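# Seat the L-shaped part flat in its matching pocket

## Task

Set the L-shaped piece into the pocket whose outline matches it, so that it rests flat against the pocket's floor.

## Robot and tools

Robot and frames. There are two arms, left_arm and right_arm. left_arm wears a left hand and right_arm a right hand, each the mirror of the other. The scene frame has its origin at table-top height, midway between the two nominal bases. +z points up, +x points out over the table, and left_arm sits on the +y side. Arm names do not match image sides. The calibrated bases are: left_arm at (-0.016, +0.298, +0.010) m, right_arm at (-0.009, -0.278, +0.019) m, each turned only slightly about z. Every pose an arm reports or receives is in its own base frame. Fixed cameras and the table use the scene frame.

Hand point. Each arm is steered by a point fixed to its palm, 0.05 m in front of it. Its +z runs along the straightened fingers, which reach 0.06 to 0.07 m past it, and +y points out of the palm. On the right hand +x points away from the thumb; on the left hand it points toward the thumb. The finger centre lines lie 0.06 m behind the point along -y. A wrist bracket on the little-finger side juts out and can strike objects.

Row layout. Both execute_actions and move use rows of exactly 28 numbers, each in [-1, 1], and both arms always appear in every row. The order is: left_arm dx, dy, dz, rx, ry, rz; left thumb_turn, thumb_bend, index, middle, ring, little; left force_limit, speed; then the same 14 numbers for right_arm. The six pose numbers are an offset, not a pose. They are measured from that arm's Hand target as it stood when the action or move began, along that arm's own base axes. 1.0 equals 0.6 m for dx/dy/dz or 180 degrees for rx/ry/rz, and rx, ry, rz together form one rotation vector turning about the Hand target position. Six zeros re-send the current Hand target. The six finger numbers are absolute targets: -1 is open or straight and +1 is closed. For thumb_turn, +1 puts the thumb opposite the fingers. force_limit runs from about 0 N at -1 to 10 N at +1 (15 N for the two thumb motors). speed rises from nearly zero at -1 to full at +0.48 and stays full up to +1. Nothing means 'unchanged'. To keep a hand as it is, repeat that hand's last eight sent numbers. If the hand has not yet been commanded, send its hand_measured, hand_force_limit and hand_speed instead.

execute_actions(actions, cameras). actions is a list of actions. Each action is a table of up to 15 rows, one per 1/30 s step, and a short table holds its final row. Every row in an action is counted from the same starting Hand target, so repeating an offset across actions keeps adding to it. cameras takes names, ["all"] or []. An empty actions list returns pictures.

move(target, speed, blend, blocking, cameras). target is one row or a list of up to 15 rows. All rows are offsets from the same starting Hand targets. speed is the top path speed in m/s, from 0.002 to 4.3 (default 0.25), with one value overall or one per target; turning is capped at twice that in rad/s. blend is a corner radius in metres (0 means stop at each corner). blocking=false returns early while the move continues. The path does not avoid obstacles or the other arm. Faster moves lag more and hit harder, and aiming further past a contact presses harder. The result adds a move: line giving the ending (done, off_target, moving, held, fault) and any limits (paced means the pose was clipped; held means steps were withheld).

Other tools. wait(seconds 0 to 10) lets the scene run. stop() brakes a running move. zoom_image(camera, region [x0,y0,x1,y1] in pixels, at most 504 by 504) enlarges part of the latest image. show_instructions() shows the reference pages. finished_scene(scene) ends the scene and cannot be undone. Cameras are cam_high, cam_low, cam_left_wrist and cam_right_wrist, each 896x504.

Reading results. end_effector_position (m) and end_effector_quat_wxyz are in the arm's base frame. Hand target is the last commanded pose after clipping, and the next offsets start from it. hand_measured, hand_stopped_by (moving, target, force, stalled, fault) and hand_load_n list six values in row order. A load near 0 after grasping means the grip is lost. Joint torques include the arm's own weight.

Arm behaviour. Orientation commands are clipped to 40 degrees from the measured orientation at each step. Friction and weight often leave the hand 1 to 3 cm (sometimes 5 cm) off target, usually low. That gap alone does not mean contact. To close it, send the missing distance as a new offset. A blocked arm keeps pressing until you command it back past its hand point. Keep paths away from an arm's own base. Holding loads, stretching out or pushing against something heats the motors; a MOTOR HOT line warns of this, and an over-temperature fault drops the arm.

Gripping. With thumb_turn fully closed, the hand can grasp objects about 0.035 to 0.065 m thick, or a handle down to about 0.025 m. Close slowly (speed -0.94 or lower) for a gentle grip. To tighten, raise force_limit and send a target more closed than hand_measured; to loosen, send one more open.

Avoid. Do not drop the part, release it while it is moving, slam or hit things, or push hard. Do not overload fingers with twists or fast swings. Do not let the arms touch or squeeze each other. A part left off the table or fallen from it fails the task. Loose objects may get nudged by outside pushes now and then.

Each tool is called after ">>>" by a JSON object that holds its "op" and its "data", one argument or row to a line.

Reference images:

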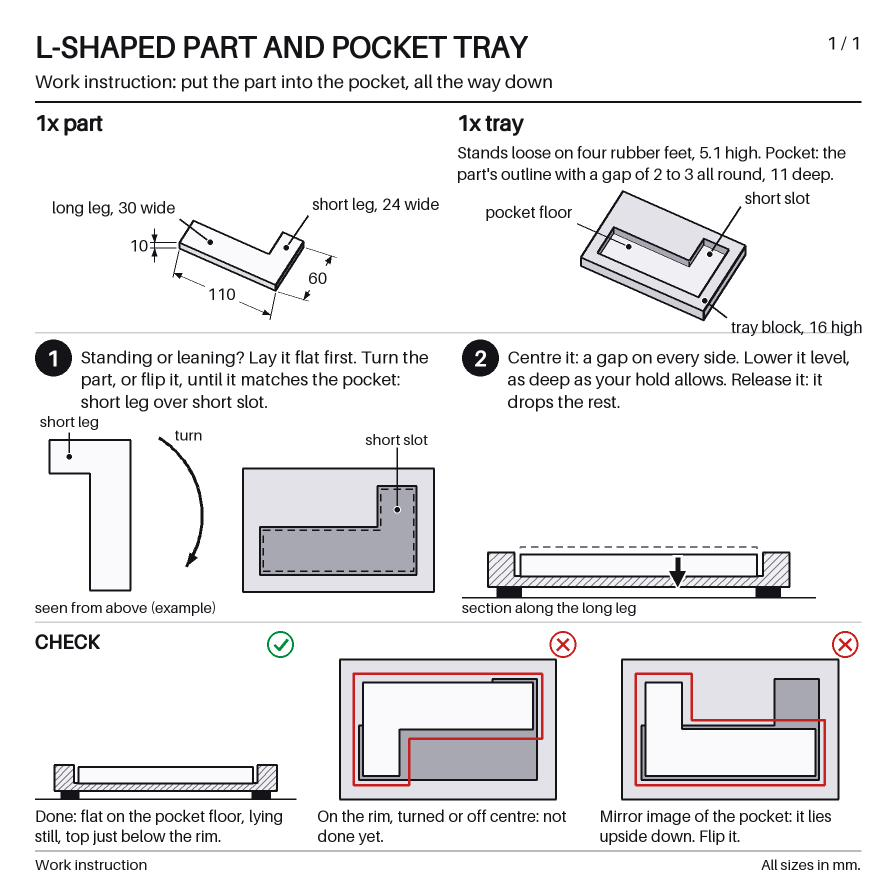

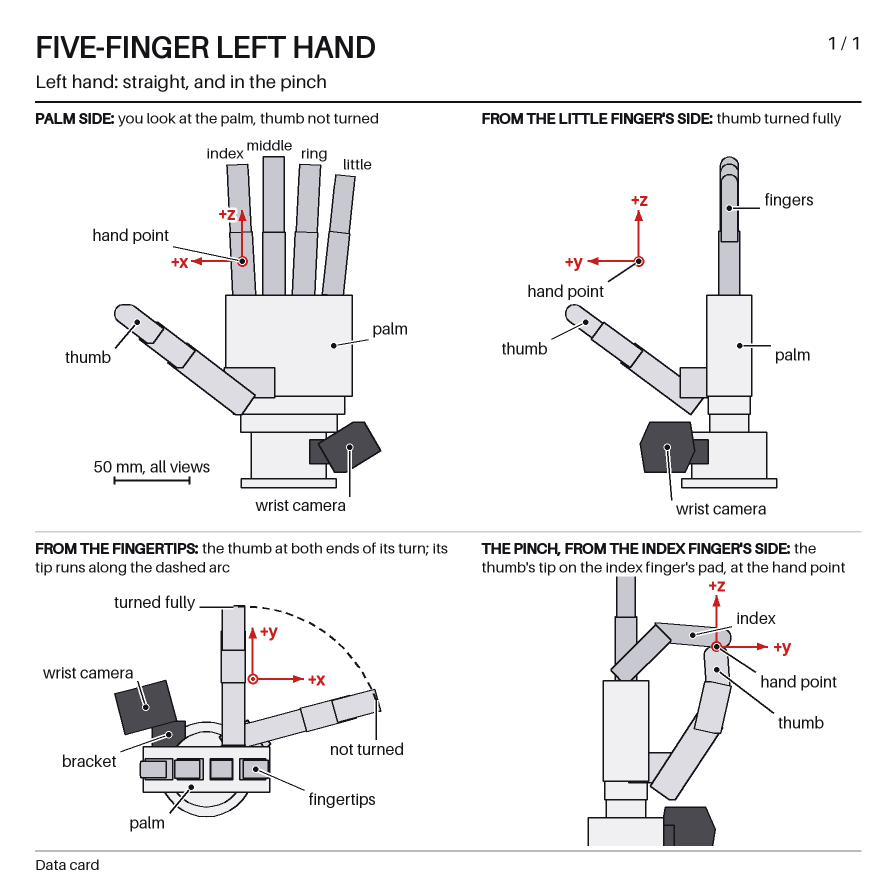

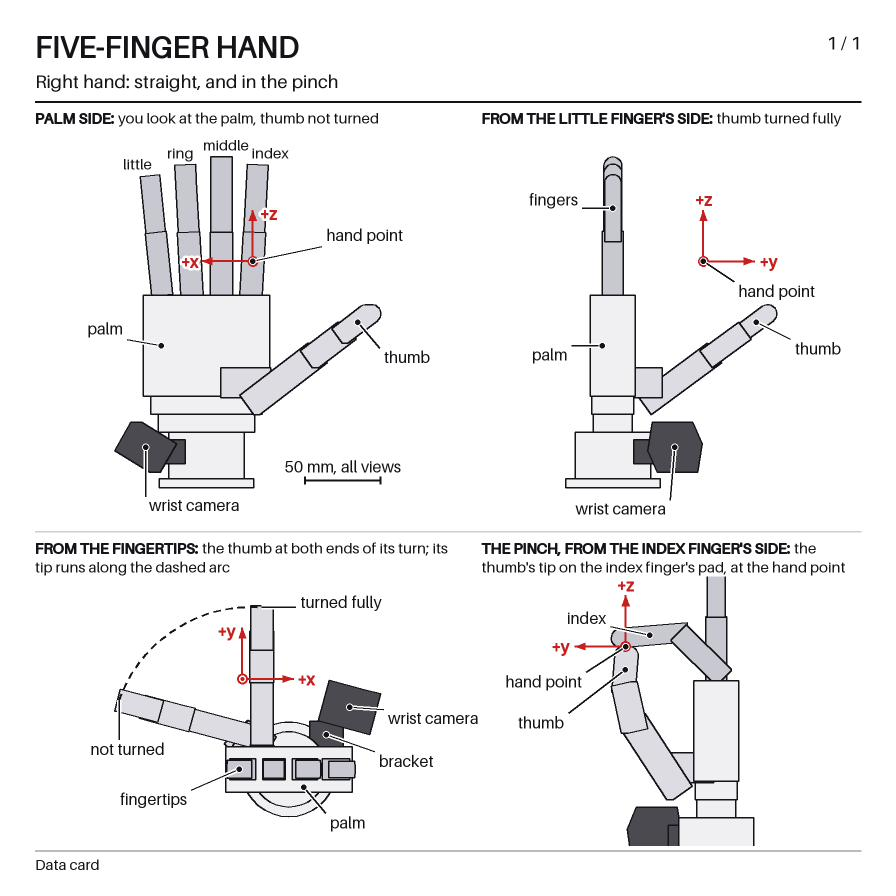

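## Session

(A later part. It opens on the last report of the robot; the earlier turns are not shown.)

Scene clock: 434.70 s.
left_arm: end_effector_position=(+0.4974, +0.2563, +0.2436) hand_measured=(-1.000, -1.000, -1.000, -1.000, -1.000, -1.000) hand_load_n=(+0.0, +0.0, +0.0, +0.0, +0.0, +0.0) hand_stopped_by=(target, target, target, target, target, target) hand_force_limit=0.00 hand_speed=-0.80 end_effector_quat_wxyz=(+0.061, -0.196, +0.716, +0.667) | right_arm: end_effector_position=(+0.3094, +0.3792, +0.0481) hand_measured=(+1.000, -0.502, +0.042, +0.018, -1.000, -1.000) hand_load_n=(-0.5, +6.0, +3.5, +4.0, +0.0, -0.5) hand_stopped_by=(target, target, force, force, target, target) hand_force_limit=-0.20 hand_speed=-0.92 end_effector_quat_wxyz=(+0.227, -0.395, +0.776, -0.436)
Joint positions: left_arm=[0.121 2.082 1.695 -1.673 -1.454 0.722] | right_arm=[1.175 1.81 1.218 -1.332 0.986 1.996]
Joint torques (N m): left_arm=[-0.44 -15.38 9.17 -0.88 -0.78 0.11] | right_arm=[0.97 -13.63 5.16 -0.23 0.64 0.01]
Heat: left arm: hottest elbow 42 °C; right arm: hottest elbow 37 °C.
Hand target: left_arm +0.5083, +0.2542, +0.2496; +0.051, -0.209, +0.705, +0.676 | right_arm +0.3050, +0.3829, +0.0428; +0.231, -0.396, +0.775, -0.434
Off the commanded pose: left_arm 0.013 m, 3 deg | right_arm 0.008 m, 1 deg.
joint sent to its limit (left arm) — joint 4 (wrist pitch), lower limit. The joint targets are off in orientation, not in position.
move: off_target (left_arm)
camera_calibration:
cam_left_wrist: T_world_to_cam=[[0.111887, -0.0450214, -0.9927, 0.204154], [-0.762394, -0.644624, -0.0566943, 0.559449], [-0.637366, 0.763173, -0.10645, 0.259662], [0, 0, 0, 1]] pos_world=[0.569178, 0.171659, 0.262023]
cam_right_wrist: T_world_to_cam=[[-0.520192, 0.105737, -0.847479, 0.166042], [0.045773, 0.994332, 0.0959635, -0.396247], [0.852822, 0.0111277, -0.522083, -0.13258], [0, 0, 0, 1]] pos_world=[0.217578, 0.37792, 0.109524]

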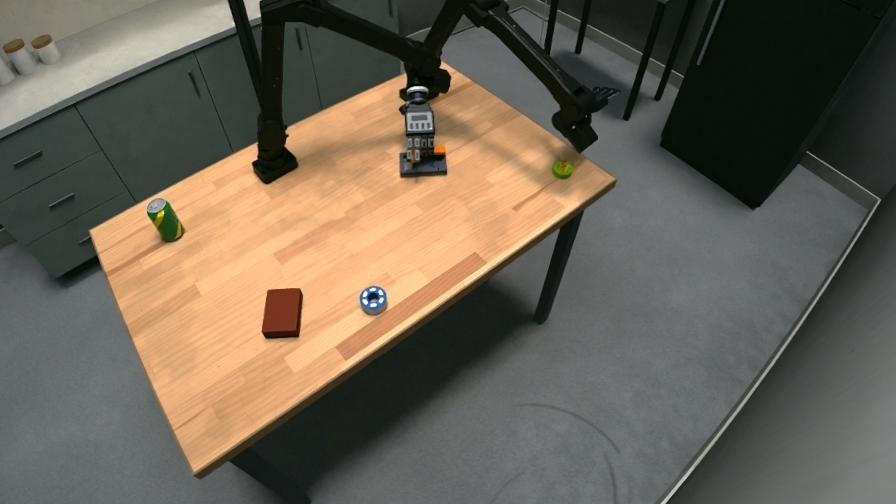

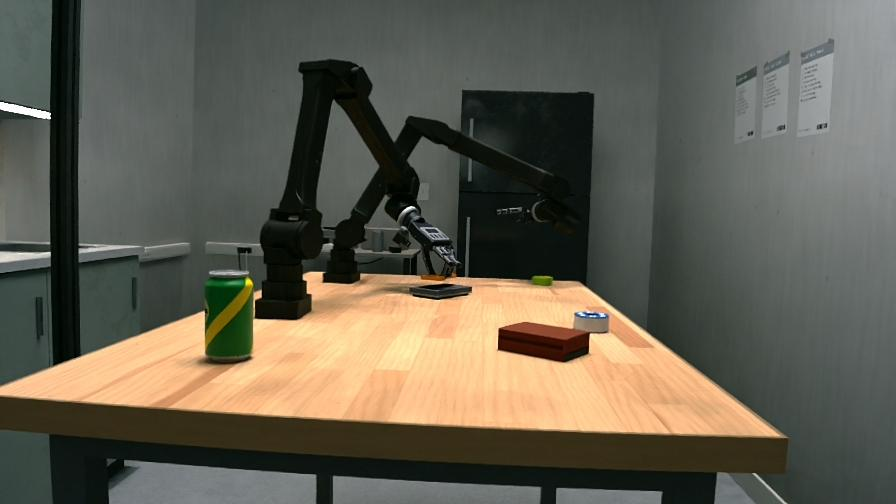

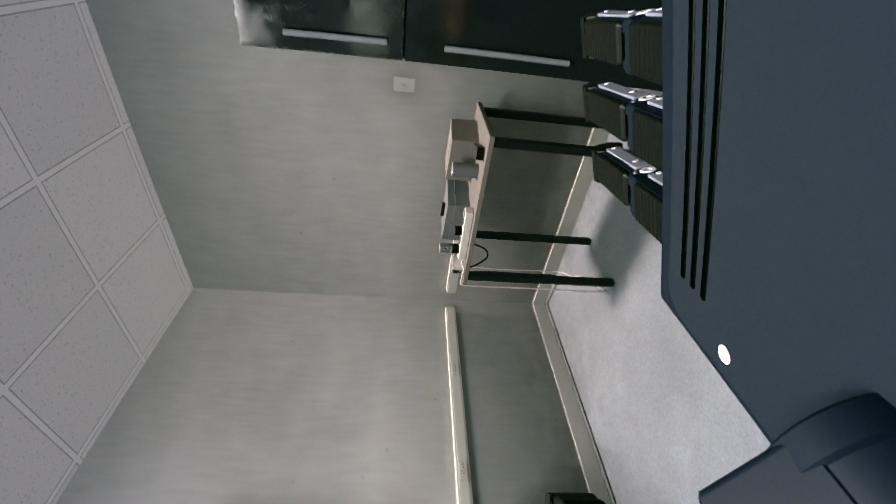

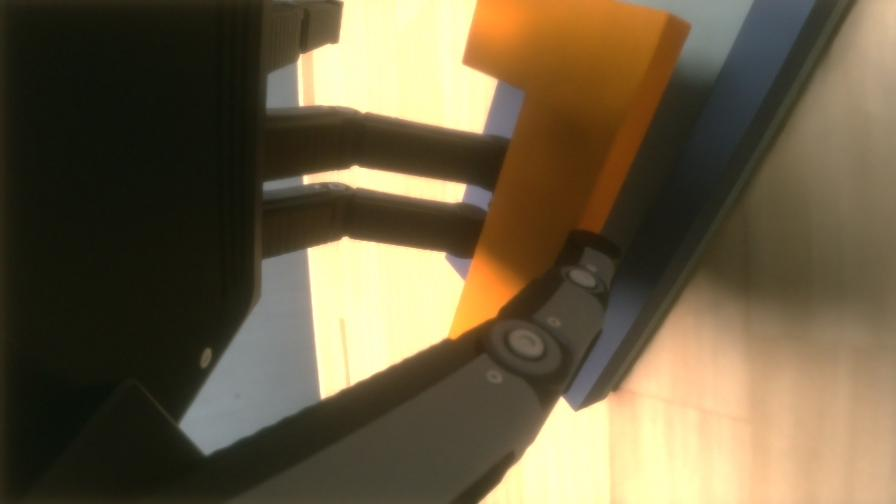

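>>> {"op": "move", "data": {
  "target": [0,0,0,0,0,0,-1,-1,-1,-1,-1,-1,0,-0.8,-0.0088,-0.0365,-0.013,0,0,-0.0144,1,-0.5,0.4,0.4,-1,-1,-0.2,-0.92],
  "speed": 0.05,
  "cameras": ["cam_right_wrist"]
}}

>>> {"op": "zoom_image", "data": {
  "camera": "cam_right_wrist",
  "region": [500, 0, 836, 200]
}}

>>> {"op": "zoom_image", "data": {
  "camera": "cam_right_wrist",
  "region": [420, 200, 756, 400]
}}

Scene clock: 447.77 s.
left_arm: end_effector_position=(+0.4974, +0.2563, +0.2436) hand_measured=(-1.000, -1.000, -1.000, -1.000, -1.000, -1.000) hand_load_n=(+0.0, +0.0, +0.0, +0.0, +0.0, +0.0) hand_stopped_by=(target, target, target, target, target, target) hand_force_limit=0.00 hand_speed=-0.80 end_effector_quat_wxyz=(+0.061, -0.196, +0.716, +0.667) | right_arm: end_effector_position=(+0.3023, +0.3618, +0.0345) hand_measured=(+1.000, -0.502, +0.042, +0.018, -1.000, -1.000) hand_load_n=(-0.5, +6.0, +3.5, +4.0, +0.0, +0.0) hand_stopped_by=(target, target, force, force, target, target) hand_force_limit=-0.20 hand_speed=-0.92 end_effector_quat_wxyz=(+0.220, -0.380, +0.783, -0.440)
Joint positions: left_arm=[0.121 2.082 1.695 -1.673 -1.454 0.722] | right_arm=[1.175 1.81 1.169 -1.332 0.975 2.057]
Joint torques (N m): left_arm=[-0.5 -15.38 9.17 -0.88 -0.78 0.11] | right_arm=[0.62 -14.21 4.9 -0.81 0.53 0.04]
Heat: left arm: hottest elbow 42 °C; right arm: hottest shoulder 35 °C.
Hand target: left_arm +0.5083, +0.2542, +0.2496; +0.051, -0.209, +0.705, +0.676 | right_arm +0.2997, +0.3610, +0.0351; +0.221, -0.379, +0.784, -0.439
Off the commanded pose: left_arm 0.013 m, 3 deg | right_arm 0.003 m, 0 deg.
joint sent to its limit (left arm) — joint 4 (wrist pitch), lower limit. The joint targets are off in orientation, not in position.
move: off_target (left_arm)
camera_calibration:
cam_right_wrist: T_world_to_cam=[[-0.514219, 0.125284, -0.848459, 0.143798], [0.0812253, 0.991941, 0.0972432, -0.387156], [0.853804, -0.018912, -0.520251, -0.122881], [0, 0, 0, 1]] pos_world=[0.210307, 0.363697, 0.0957263]
Images, in order (width x height): cam_right_wrist 896x504.

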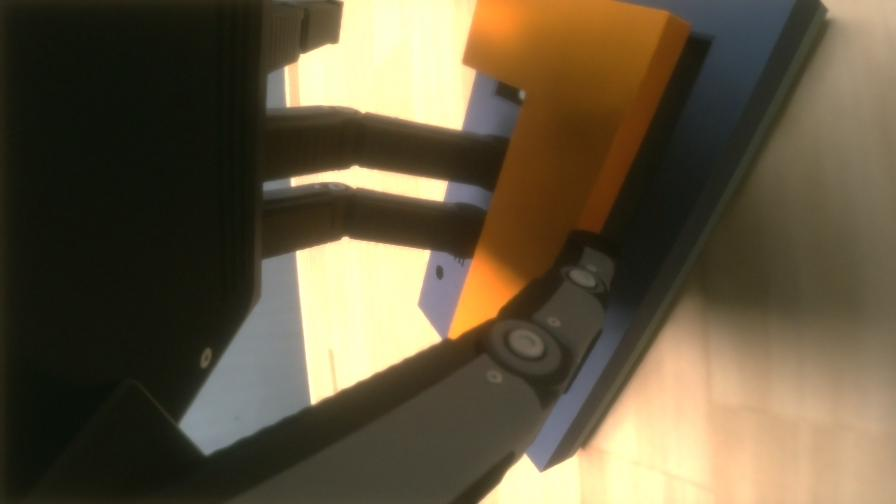

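Scaled by 1.500 from the camera's 896x504 image, which has a finer 1280x720 frame.

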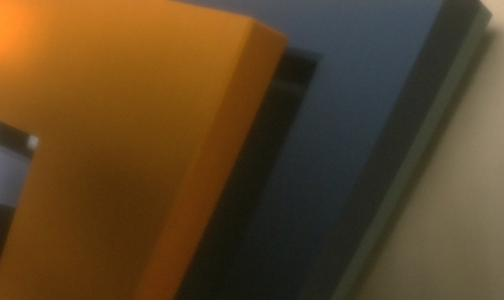

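Scaled by 1.500 from the camera's 896x504 image, which has a finer 1280x720 frame.

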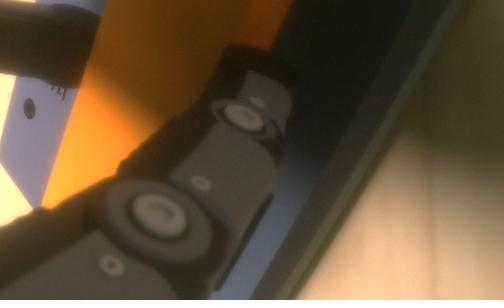

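>>> {"op": "zoom_image", "data": {
  "camera": "cam_right_wrist",
  "region": [410, 60, 550, 140]
}}

>>> {"op": "zoom_image", "data": {
  "camera": "cam_right_wrist",
  "region": [410, 220, 480, 350]
}}

>>> {"op": "zoom_image", "data": {
  "camera": "cam_right_wrist",
  "region": [640, 0, 740, 60]
}}

Scaled by 3.600 from the camera's 896x504 image, which has a finer 1280x720 frame.

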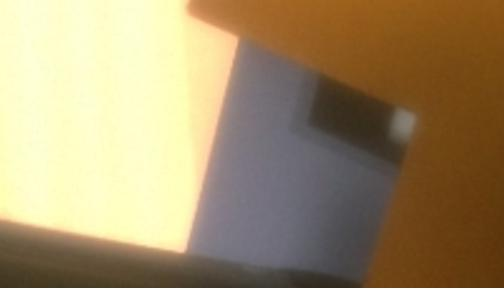

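Scaled by 3.877 from the camera's 896x504 image, which has a finer 1280x720 frame.

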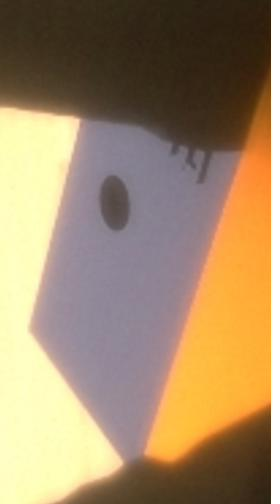

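Scaled by 5.040 from the camera's 896x504 image, which has a finer 1280x720 frame.

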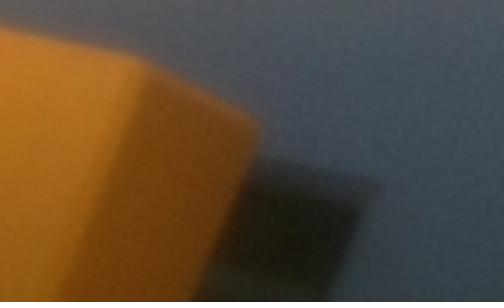

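>>> {"op": "move", "data": {
  "target": [0,0,0,0,0,0,-1,-1,-1,-1,-1,-1,0,-0.8,0.008,0.0173,0.005,-0.0053,0.0041,0,1,-0.5,0.4,0.4,-1,-1,-0.2,-0.92],
  "speed": 0.05,
  "cameras": ["cam_right_wrist"]
}}

>>> {"op": "zoom_image", "data": {
  "camera": "cam_right_wrist",
  "region": [560, 0, 760, 120]
}}

>>> {"op": "zoom_image", "data": {
  "camera": "cam_right_wrist",
  "region": [410, 60, 550, 140]
}}

Scene clock: 489.50 s.
left_arm: end_effector_position=(+0.4974, +0.2563, +0.2436) hand_measured=(-1.000, -1.000, -1.000, -1.000, -1.000, -1.000) hand_load_n=(+0.0, +0.0, +0.0, +0.0, +0.0, +0.0) hand_stopped_by=(target, target, target, target, target, target) hand_force_limit=0.00 hand_speed=-0.80 end_effector_quat_wxyz=(+0.061, -0.196, +0.716, +0.667) | right_arm: end_effector_position=(+0.2990, +0.3551, +0.0295) hand_measured=(+1.000, -0.502, +0.042, +0.018, -1.000, -1.000) hand_load_n=(-0.5, +6.0, +3.0, +4.0, +0.0, +0.0) hand_stopped_by=(target, target, force, force, target, target) hand_force_limit=-0.20 hand_speed=-0.92 end_effector_quat_wxyz=(+0.205, -0.388, +0.778, -0.450)
Joint positions: left_arm=[0.121 2.082 1.695 -1.673 -1.454 0.722] | right_arm=[1.175 1.823 1.169 -1.359 0.971 2.057]
Joint torques (N m): left_arm=[-0.44 -15.38 9.17 -0.87 -0.78 0.11] | right_arm=[0.15 -13.45 8.39 -1.03 0.52 -0.09]
Heat: left arm: hottest elbow 42 °C; right arm: hottest shoulder 36 °C.
Hand target: left_arm +0.5083, +0.2542, +0.2496; +0.051, -0.209, +0.705, +0.676 | right_arm +0.3045, +0.3714, +0.0381; +0.213, -0.383, +0.782, -0.443
Off the commanded pose: left_arm 0.013 m, 3 deg | right_arm 0.019 m, 1 deg.
joint sent to its limit (left arm) — joint 4 (wrist pitch), lower limit. The joint targets are off in orientation, not in position.
move: off_target (left_arm, right_arm)
camera_calibration:
cam_right_wrist: T_world_to_cam=[[-0.529778, 0.0959743, -0.842689, 0.15352], [0.0844818, 0.994607, 0.0601647, -0.380532], [0.843918, -0.0393179, -0.535029, -0.112095], [0, 0, 0, 1]] pos_world=[0.208079, 0.359338, 0.0922895]
Images, in order (width x height): cam_right_wrist 896x504.

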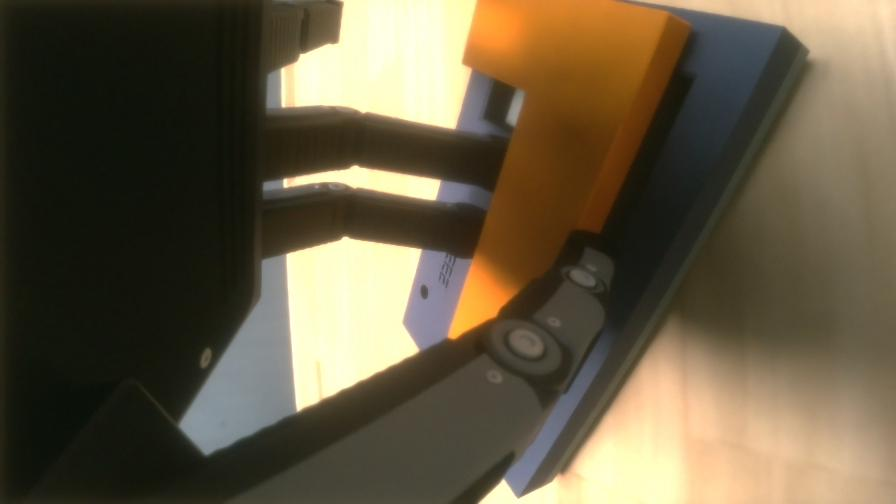

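Scaled by 2.520 from the camera's 896x504 image, which has a finer 1280x720 frame.

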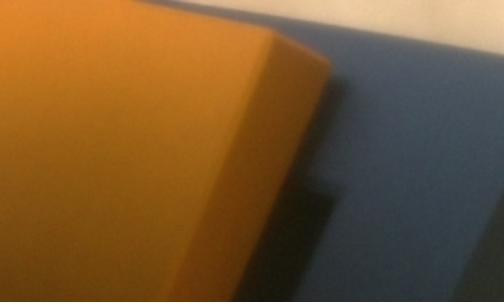

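Scaled by 3.600 from the camera's 896x504 image, which has a finer 1280x720 frame.

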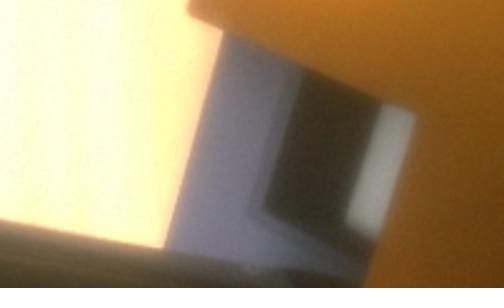

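>>> {"op": "move", "data": {
  "target": [0,0,0,0,0,0,-1,-1,-1,-1,-1,-1,0,-0.8,0,0,0.03,0,0,0,1,-0.5,0.4,0.4,-1,-1,-0.2,-0.92],
  "speed": 0.05,
  "cameras": ["cam_right_wrist"]
}}

Scene clock: 504.80 s.
left_arm: end_effector_position=(+0.4974, +0.2563, +0.2436) hand_measured=(-1.000, -1.000, -1.000, -1.000, -1.000, -1.000) hand_load_n=(+0.0, +0.0, +0.0, +0.0, +0.0, +0.0) hand_stopped_by=(target, target, target, target, target, target) hand_force_limit=0.00 hand_speed=-0.80 end_effector_quat_wxyz=(+0.061, -0.196, +0.716, +0.667) | right_arm: end_effector_position=(+0.2985, +0.3541, +0.0385) hand_measured=(+1.000, -0.502, +0.042, +0.018, -1.000, -1.000) hand_load_n=(-0.5, +6.0, +3.5, +4.0, +0.0, +0.0) hand_stopped_by=(target, target, force, force, target, target) hand_force_limit=-0.20 hand_speed=-0.92 end_effector_quat_wxyz=(+0.199, -0.391, +0.774, -0.456)
Joint positions: left_arm=[0.121 2.082 1.695 -1.673 -1.454 0.722] | right_arm=[1.175 1.817 1.187 -1.403 0.971 2.057]
Joint torques (N m): left_arm=[-0.44 -15.38 9.17 -0.88 -0.77 0.11] | right_arm=[0.26 -15.21 8.4 -1.32 0.5 -0.08]
Heat: left arm: hottest elbow 42 °C; right arm: hottest shoulder 35 °C.
Hand target: left_arm +0.5083, +0.2542, +0.2496; +0.051, -0.209, +0.705, +0.676 | right_arm +0.3045, +0.3714, +0.0560; +0.213, -0.383, +0.782, -0.443
Off the commanded pose: left_arm 0.013 m, 3 deg | right_arm 0.025 m, 3 deg.
joint sent to its limit (left arm) — joint 4 (wrist pitch), lower limit. The joint targets are off in orientation, not in position.
move: off_target (left_arm, right_arm)
camera_calibration:
cam_right_wrist: T_world_to_cam=[[-0.536335, 0.0802582, -0.84018, 0.168385], [0.0848363, 0.995553, 0.0409444, -0.379741], [0.839731, -0.0493179, -0.540759, -0.101985], [0, 0, 0, 1]] pos_world=[0.208166, 0.359508, 0.101873]
Images, in order (width x height): cam_right_wrist 896x504.

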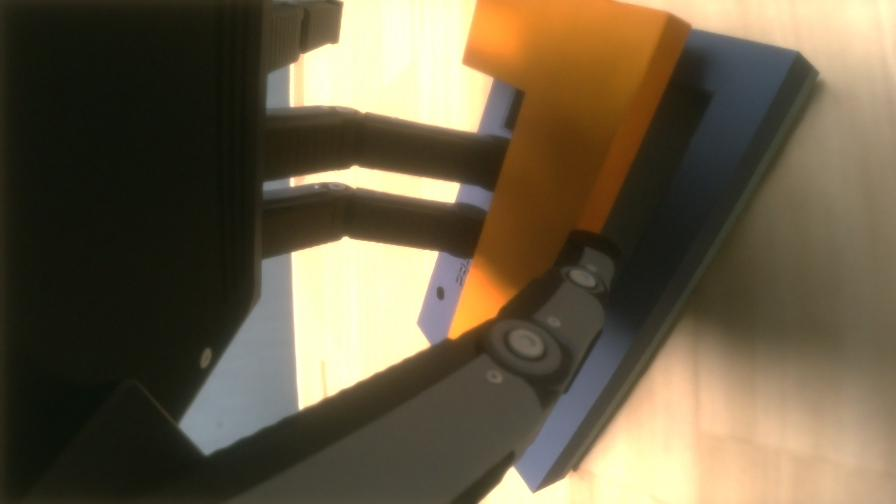

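>>> {"op": "move", "data": {
  "target": [
    [0,0,0,0,0,0,-1,-1,-1,-1,-1,-1,0,-0.8,0.0067,0.0133,0.065,-0.0017,0.0002,0.0066,1,-0.5,0.4,0.4,-1,-1,-0.2,-0.92],
    [0,0,0,0,0,0,-1,-1,-1,-1,-1,-1,0,-0.8,-0.0025,-0.011,-0.0325,-0.0017,0.0002,0.0066,1,-0.5,0.4,0.4,-1,-1,-0.2,-0.92]
  ],
  "speed": [0.06, 0.04],
  "cameras": ["cam_right_wrist"]
}}

>>> {"op": "zoom_image", "data": {
  "camera": "cam_right_wrist",
  "region": [560, 0, 760, 120]
}}

>>> {"op": "zoom_image", "data": {
  "camera": "cam_right_wrist",
  "region": [410, 60, 550, 140]
}}

Scene clock: 529.97 s.
left_arm: end_effector_position=(+0.4974, +0.2563, +0.2436) hand_measured=(-1.000, -1.000, -1.000, -1.000, -1.000, -1.000) hand_load_n=(+0.0, +0.0, +0.0, +0.0, +0.0, +0.0) hand_stopped_by=(target, target, target, target, target, target) hand_force_limit=0.00 hand_speed=-0.80 end_effector_quat_wxyz=(+0.061, -0.196, +0.716, +0.667) | right_arm: end_effector_position=(+0.3036, +0.3660, +0.0422) hand_measured=(+1.000, -0.502, +0.042, +0.018, -1.000, -1.000) hand_load_n=(-0.5, +6.0, +3.5, +4.0, +0.0, -0.5) hand_stopped_by=(target, target, force, force, target, target) hand_force_limit=-0.20 hand_speed=-0.92 end_effector_quat_wxyz=(+0.218, -0.387, +0.780, -0.440)
Joint positions: left_arm=[0.121 2.082 1.695 -1.673 -1.454 0.722] | right_arm=[1.175 1.804 1.188 -1.348 0.976 2.037]
Joint torques (N m): left_arm=[-0.44 -15.38 9.17 -0.88 -0.78 0.11] | right_arm=[0.15 -13.45 4.94 -0.25 0.73 -0.22]
Heat: left arm: hottest elbow 42 °C; right arm: hottest elbow 36 °C.
Hand target: left_arm +0.5083, +0.2542, +0.2496; +0.051, -0.209, +0.705, +0.676 | right_arm +0.3030, +0.3648, +0.0366; +0.216, -0.392, +0.777, -0.443
Off the commanded pose: left_arm 0.013 m, 3 deg | right_arm 0.006 m, 1 deg.
joint sent to its limit (left arm) — joint 4 (wrist pitch), lower limit. The joint targets are off in orientation, not in position.
move: off_target (left_arm)
camera_calibration:
cam_right_wrist: T_world_to_cam=[[-0.520754, 0.113684, -0.846104, 0.156649], [0.0708375, 0.99343, 0.08988, -0.389246], [0.850763, -0.0131306, -0.525385, -0.120881], [0, 0, 0, 1]] pos_world=[0.21199, 0.367293, 0.104017]
Images, in order (width x height): cam_right_wrist 896x504.

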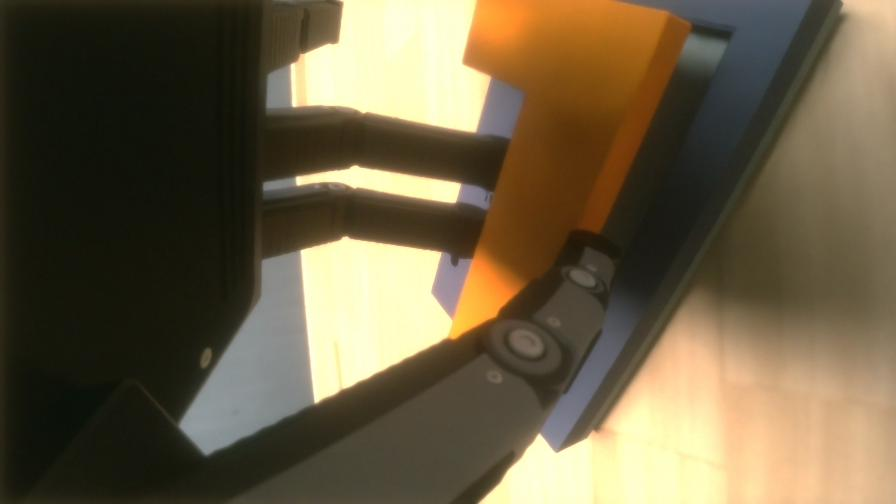

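Scaled by 2.520 from the camera's 896x504 image, which has a finer 1280x720 frame.

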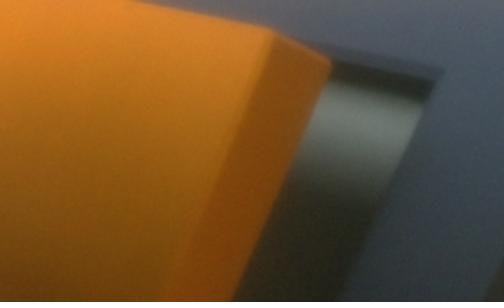

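Scaled by 3.600 from the camera's 896x504 image, which has a finer 1280x720 frame.

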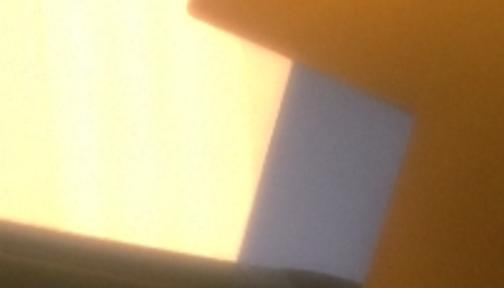

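>>> {"op": "move", "data": {
  "target": [0,0,0,0,0,0,-1,-1,-1,-1,-1,-1,0,-0.8,0.0005,-0.0015,-0.0143,0,0,0,1,-0.5,0.4,0.4,-1,-1,-0.2,-0.92],
  "speed": 0.03,
  "cameras": ["cam_right_wrist","cam_low"]
}}

>>> {"op": "zoom_image", "data": {
  "camera": "cam_right_wrist",
  "region": [560, 0, 760, 120]
}}

>>> {"op": "zoom_image", "data": {
  "camera": "cam_right_wrist",
  "region": [410, 60, 550, 140]
}}

>>> {"op": "zoom_image", "data": {
  "camera": "cam_low",
  "region": [390, 220, 500, 310]
}}

Scene clock: 565.17 s.
left_arm: end_effector_position=(+0.4974, +0.2563, +0.2436) hand_measured=(-1.000, -1.000, -1.000, -1.000, -1.000, -1.000) hand_load_n=(+0.0, +0.0, +0.0, +0.0, +0.0, +0.0) hand_stopped_by=(target, target, target, target, target, target) hand_force_limit=0.00 hand_speed=-0.80 end_effector_quat_wxyz=(+0.061, -0.196, +0.716, +0.667) | right_arm: end_effector_position=(+0.3035, +0.3658, +0.0339) hand_measured=(+1.000, -0.502, +0.042, +0.018, -1.000, -1.000) hand_load_n=(-0.5, +6.0, +3.5, +4.0, +0.0, +0.0) hand_stopped_by=(target, target, force, force, target, target) hand_force_limit=-0.20 hand_speed=-0.92 end_effector_quat_wxyz=(+0.219, -0.387, +0.780, -0.440)
Joint positions: left_arm=[0.121 2.082 1.695 -1.673 -1.454 0.722] | right_arm=[1.175 1.816 1.179 -1.325 0.977 2.034]
Joint torques (N m): left_arm=[-0.5 -15.38 9.17 -0.88 -0.78 0.11] | right_arm=[-0.03 -13.39 4.9 -0.24 0.75 -0.21]
Heat: left arm: hottest elbow 42 °C; right arm: hottest shoulder 35 °C.
Hand target: left_arm +0.5083, +0.2542, +0.2496; +0.051, -0.209, +0.705, +0.676 | right_arm +0.3033, +0.3639, +0.0279; +0.216, -0.392, +0.777, -0.443
Off the commanded pose: left_arm 0.013 m, 3 deg | right_arm 0.006 m, 1 deg.
joint sent to its limit (left arm) — joint 4 (wrist pitch), lower limit. The joint targets are off in orientation, not in position.
move: off_target (left_arm)
camera_calibration:
cam_right_wrist: T_world_to_cam=[[-0.520739, 0.113672, -0.846115, 0.149525], [0.0695431, 0.99345, 0.0906659, -0.387996], [0.850879, -0.0116282, -0.525233, -0.125803], [0, 0, 0, 1]] pos_world=[0.211889, 0.366995, 0.0956178]
Images, in order (width x height): cam_low 896x504, cam_right_wrist 896x504.

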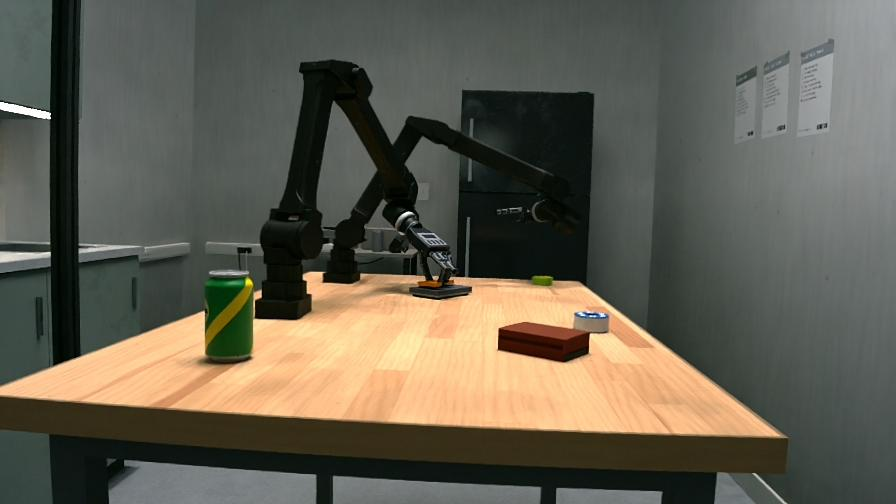

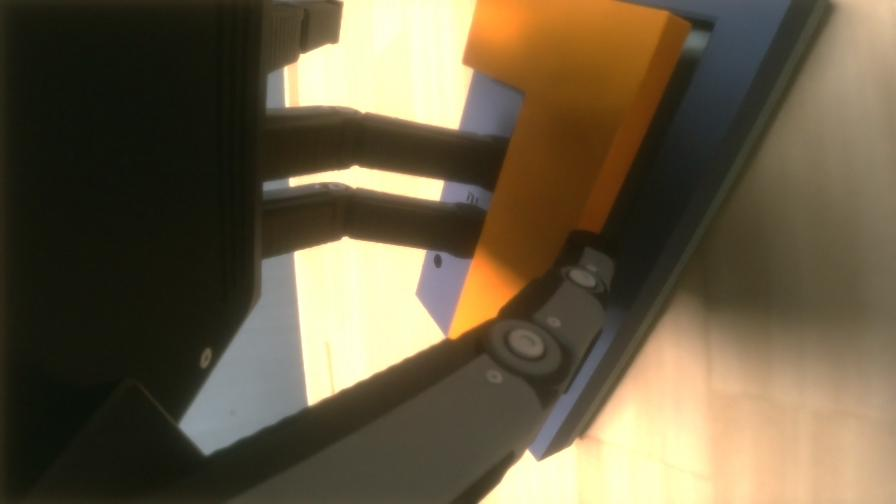

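Scaled by 2.520 from the camera's 896x504 image, which has a finer 1280x720 frame.

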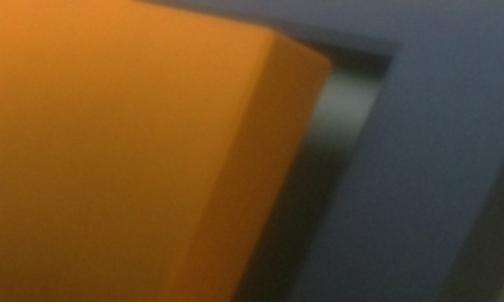

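Scaled by 3.600 from the camera's 896x504 image, which has a finer 1280x720 frame.

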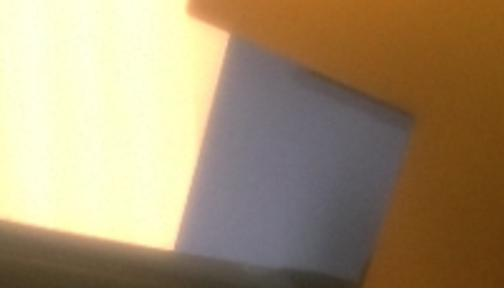

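Scaled by 4.582 from the camera's 896x504 image, which has a finer 1280x720 frame.

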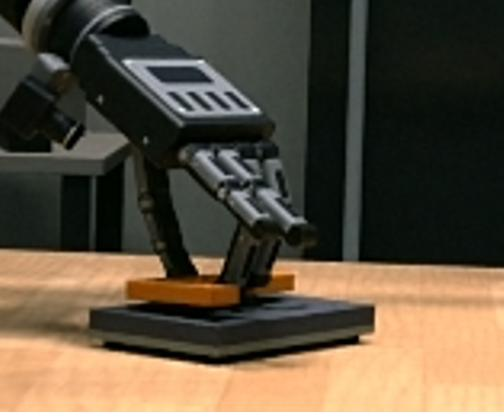

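>>> {"op": "move", "data": {
  "target": [0,0,0,0,0,0,-1,-1,-1,-1,-1,-1,0,-0.8,0.001,-0.001,-0.0108,0,0,0,1,-0.5,0.4,0.4,-1,-1,-0.2,-0.92],
  "speed": 0.03,
  "cameras": ["cam_right_wrist","cam_low"]
}}

>>> {"op": "zoom_image", "data": {
  "camera": "cam_right_wrist",
  "region": [560, 0, 760, 120]
}}

>>> {"op": "zoom_image", "data": {
  "camera": "cam_right_wrist",
  "region": [410, 60, 550, 140]
}}

>>> {"op": "zoom_image", "data": {
  "camera": "cam_low",
  "region": [390, 220, 500, 310]
}}

Scene clock: 581.17 s.
left_arm: end_effector_position=(+0.4974, +0.2563, +0.2436) hand_measured=(-1.000, -1.000, -1.000, -1.000, -1.000, -1.000) hand_load_n=(+0.0, +0.0, +0.0, +0.0, +0.0, +0.0) hand_stopped_by=(target, target, target, target, target, target) hand_force_limit=0.00 hand_speed=-0.80 end_effector_quat_wxyz=(+0.061, -0.196, +0.716, +0.667) | right_arm: end_effector_position=(+0.3037, +0.3658, +0.0282) hand_measured=(+1.000, -0.502, +0.042, +0.018, -1.000, -1.000) hand_load_n=(-0.5, +6.0, +3.5, +4.0, +0.0, +0.0) hand_stopped_by=(target, target, force, force, target, target) hand_force_limit=-0.20 hand_speed=-0.92 end_effector_quat_wxyz=(+0.220, -0.388, +0.780, -0.440)
Joint positions: left_arm=[0.121 2.082 1.695 -1.673 -1.454 0.722] | right_arm=[1.175 1.824 1.172 -1.307 0.978 2.031]
Joint torques (N m): left_arm=[-0.5 -15.38 9.17 -0.87 -0.78 0.11] | right_arm=[-0.26 -13.33 4.78 -0.14 0.7 -0.23]
Heat: left arm: hottest elbow 42 °C; right arm: hottest shoulder 35 °C.
Hand target: left_arm +0.5083, +0.2542, +0.2496; +0.051, -0.209, +0.705, +0.676 | right_arm +0.3038, +0.3632, +0.0214; +0.216, -0.392, +0.777, -0.443
Off the commanded pose: left_arm 0.013 m, 3 deg | right_arm 0.007 m, 1 deg.
joint sent to its limit (left arm) — joint 4 (wrist pitch), lower limit. The joint targets are off in orientation, not in position.
move: off_target (left_arm)
camera_calibration:
cam_right_wrist: T_world_to_cam=[[-0.520139, 0.112118, -0.846691, 0.145199], [0.0669308, 0.993648, 0.0904612, -0.386681], [0.851455, -0.00961736, -0.524339, -0.129877], [0, 0, 0, 1]] pos_world=[0.211989, 0.366697, 0.0898183]
Images, in order (width x height): cam_low 896x504, cam_right_wrist 896x504.

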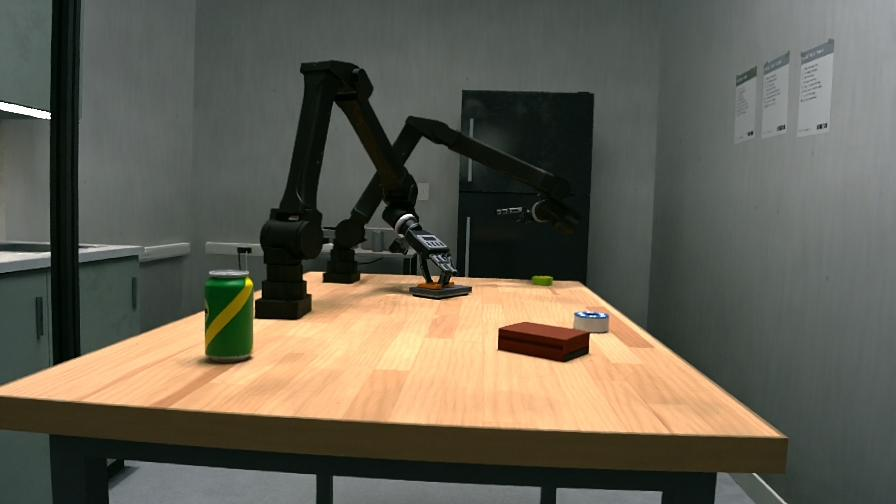

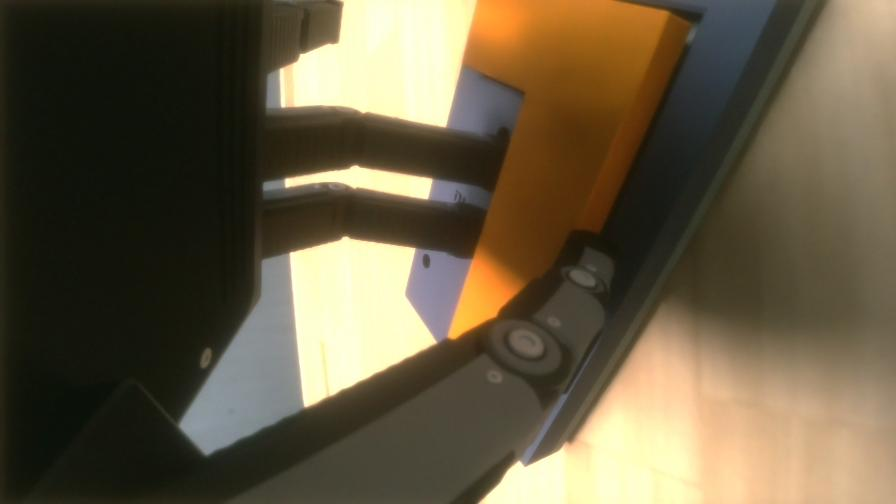

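Scaled by 2.520 from the camera's 896x504 image, which has a finer 1280x720 frame.

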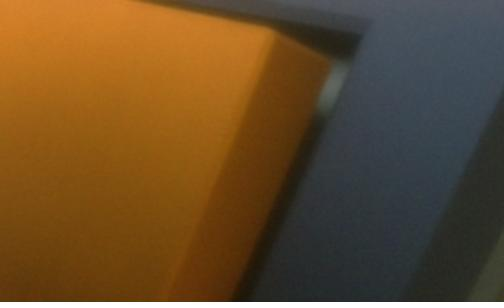

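Scaled by 3.600 from the camera's 896x504 image, which has a finer 1280x720 frame.

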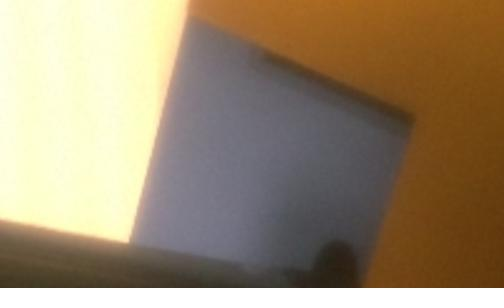

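Scaled by 4.582 from the camera's 896x504 image, which has a finer 1280x720 frame.

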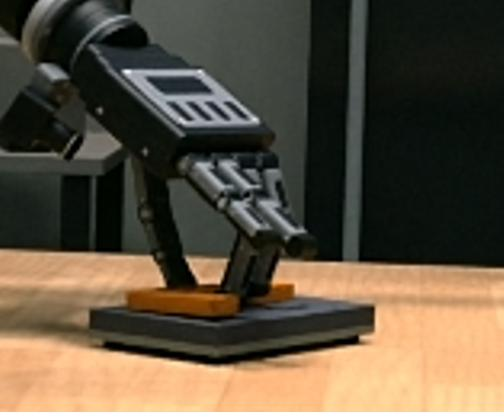

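>>> {"op": "move", "data": {
  "target": [0,0,0,0,0,0,-1,-1,-1,-1,-1,-1,0,-0.8,0.002,-0.001,-0.006,0,0,0,1,-0.5,0.4,0.4,-1,-1,-0.2,-0.92],
  "speed": 0.03,
  "cameras": ["cam_right_wrist","cam_low"]
}}

>>> {"op": "zoom_image", "data": {
  "camera": "cam_right_wrist",
  "region": [560, 0, 760, 120]
}}

>>> {"op": "zoom_image", "data": {
  "camera": "cam_right_wrist",
  "region": [410, 60, 550, 140]
}}

>>> {"op": "zoom_image", "data": {
  "camera": "cam_low",
  "region": [390, 220, 500, 310]
}}

Scene clock: 595.87 s.
left_arm: end_effector_position=(+0.4974, +0.2563, +0.2436) hand_measured=(-1.000, -1.000, -1.000, -1.000, -1.000, -1.000) hand_load_n=(+0.0, +0.5, +0.0, +0.0, +0.0, +0.0) hand_stopped_by=(target, target, target, target, target, target) hand_force_limit=0.00 hand_speed=-0.80 end_effector_quat_wxyz=(+0.061, -0.196, +0.716, +0.667) | right_arm: end_effector_position=(+0.3042, +0.3658, +0.0278) hand_measured=(+1.000, -0.502, +0.042, +0.018, -1.000, -1.000) hand_load_n=(-0.5, +6.0, +3.0, +4.0, +0.0, +0.0) hand_stopped_by=(target, target, force, force, target, target) hand_force_limit=-0.20 hand_speed=-0.92 end_effector_quat_wxyz=(+0.221, -0.390, +0.778, -0.441)
Joint positions: left_arm=[0.121 2.082 1.695 -1.673 -1.454 0.722] | right_arm=[1.175 1.824 1.17 -1.301 0.983 2.023]
Joint torques (N m): left_arm=[-0.44 -15.38 9.17 -0.88 -0.78 0.11] | right_arm=[-0.44 -12.86 4.64 0.13 0.53 -0.17]
Heat: left arm: hottest elbow 42 °C; right arm: hottest shoulder 35 °C.
Hand target: left_arm +0.5083, +0.2542, +0.2496; +0.051, -0.209, +0.705, +0.676 | right_arm +0.3051, +0.3626, +0.0179; +0.216, -0.392, +0.777, -0.443
Off the commanded pose: left_arm 0.013 m, 3 deg | right_arm 0.011 m, 1 deg.
joint sent to its limit (left arm) — joint 4 (wrist pitch), lower limit. The joint targets are off in orientation, not in position.
move: off_target (left_arm, right_arm)
camera_calibration:
cam_right_wrist: T_world_to_cam=[[-0.519364, 0.106168, -0.847933, 0.147142], [0.0608345, 0.994328, 0.0872365, -0.38503], [0.852385, -0.00627605, -0.522877, -0.132035], [0, 0, 0, 1]] pos_world=[0.212388, 0.366396, 0.0893172]
Images, in order (width x height): cam_low 896x504, cam_right_wrist 896x504.

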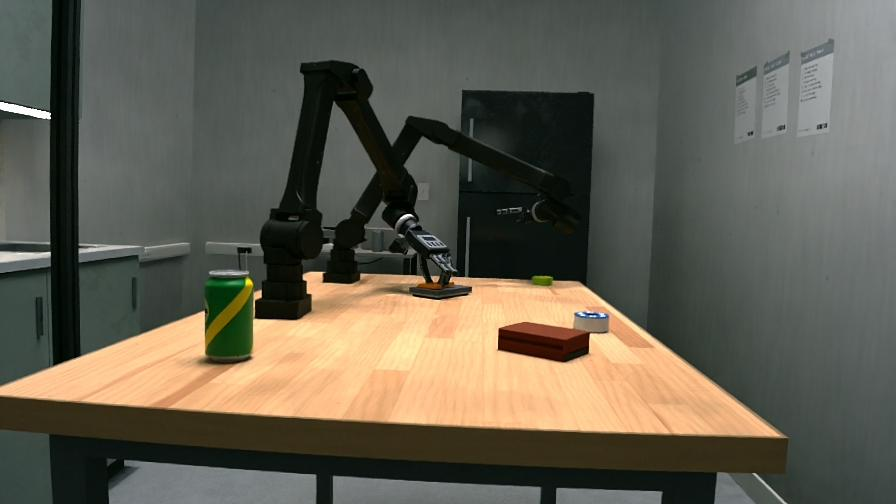

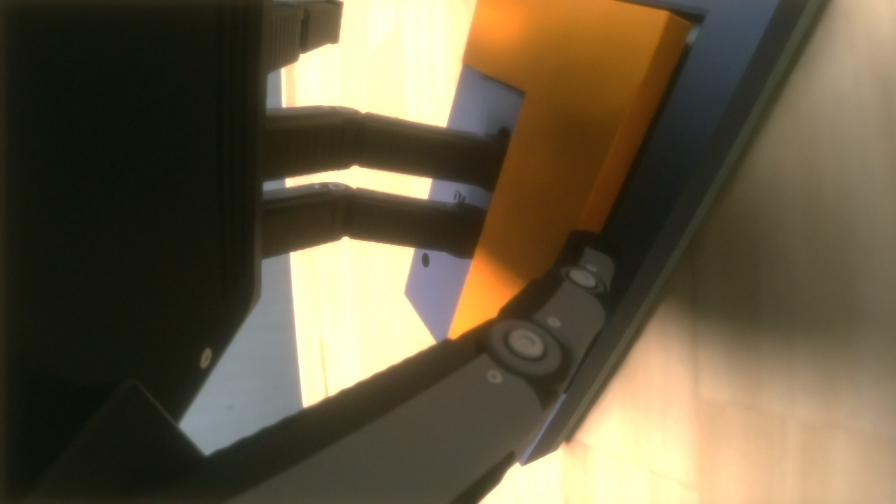

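Scaled by 2.520 from the camera's 896x504 image, which has a finer 1280x720 frame.

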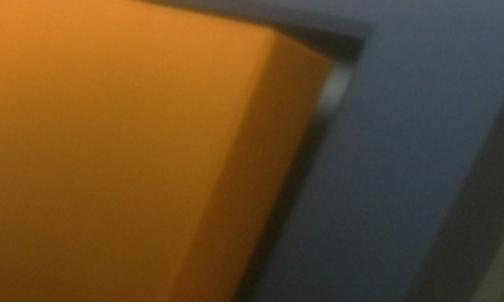

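Scaled by 3.600 from the camera's 896x504 image, which has a finer 1280x720 frame.

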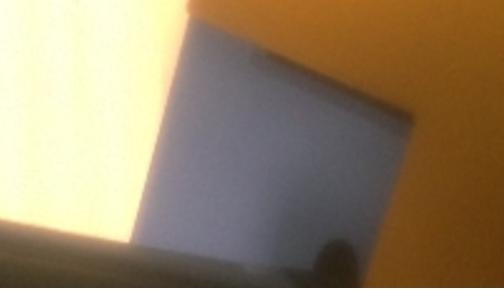

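Scaled by 4.582 from the camera's 896x504 image, which has a finer 1280x720 frame.

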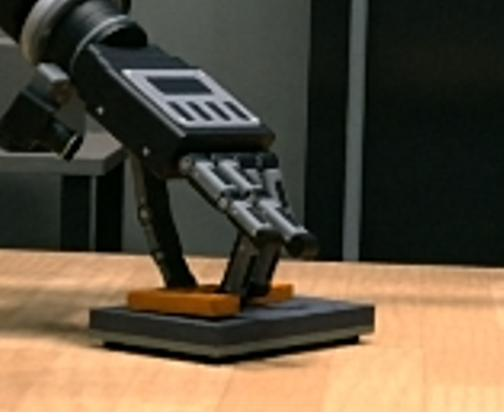

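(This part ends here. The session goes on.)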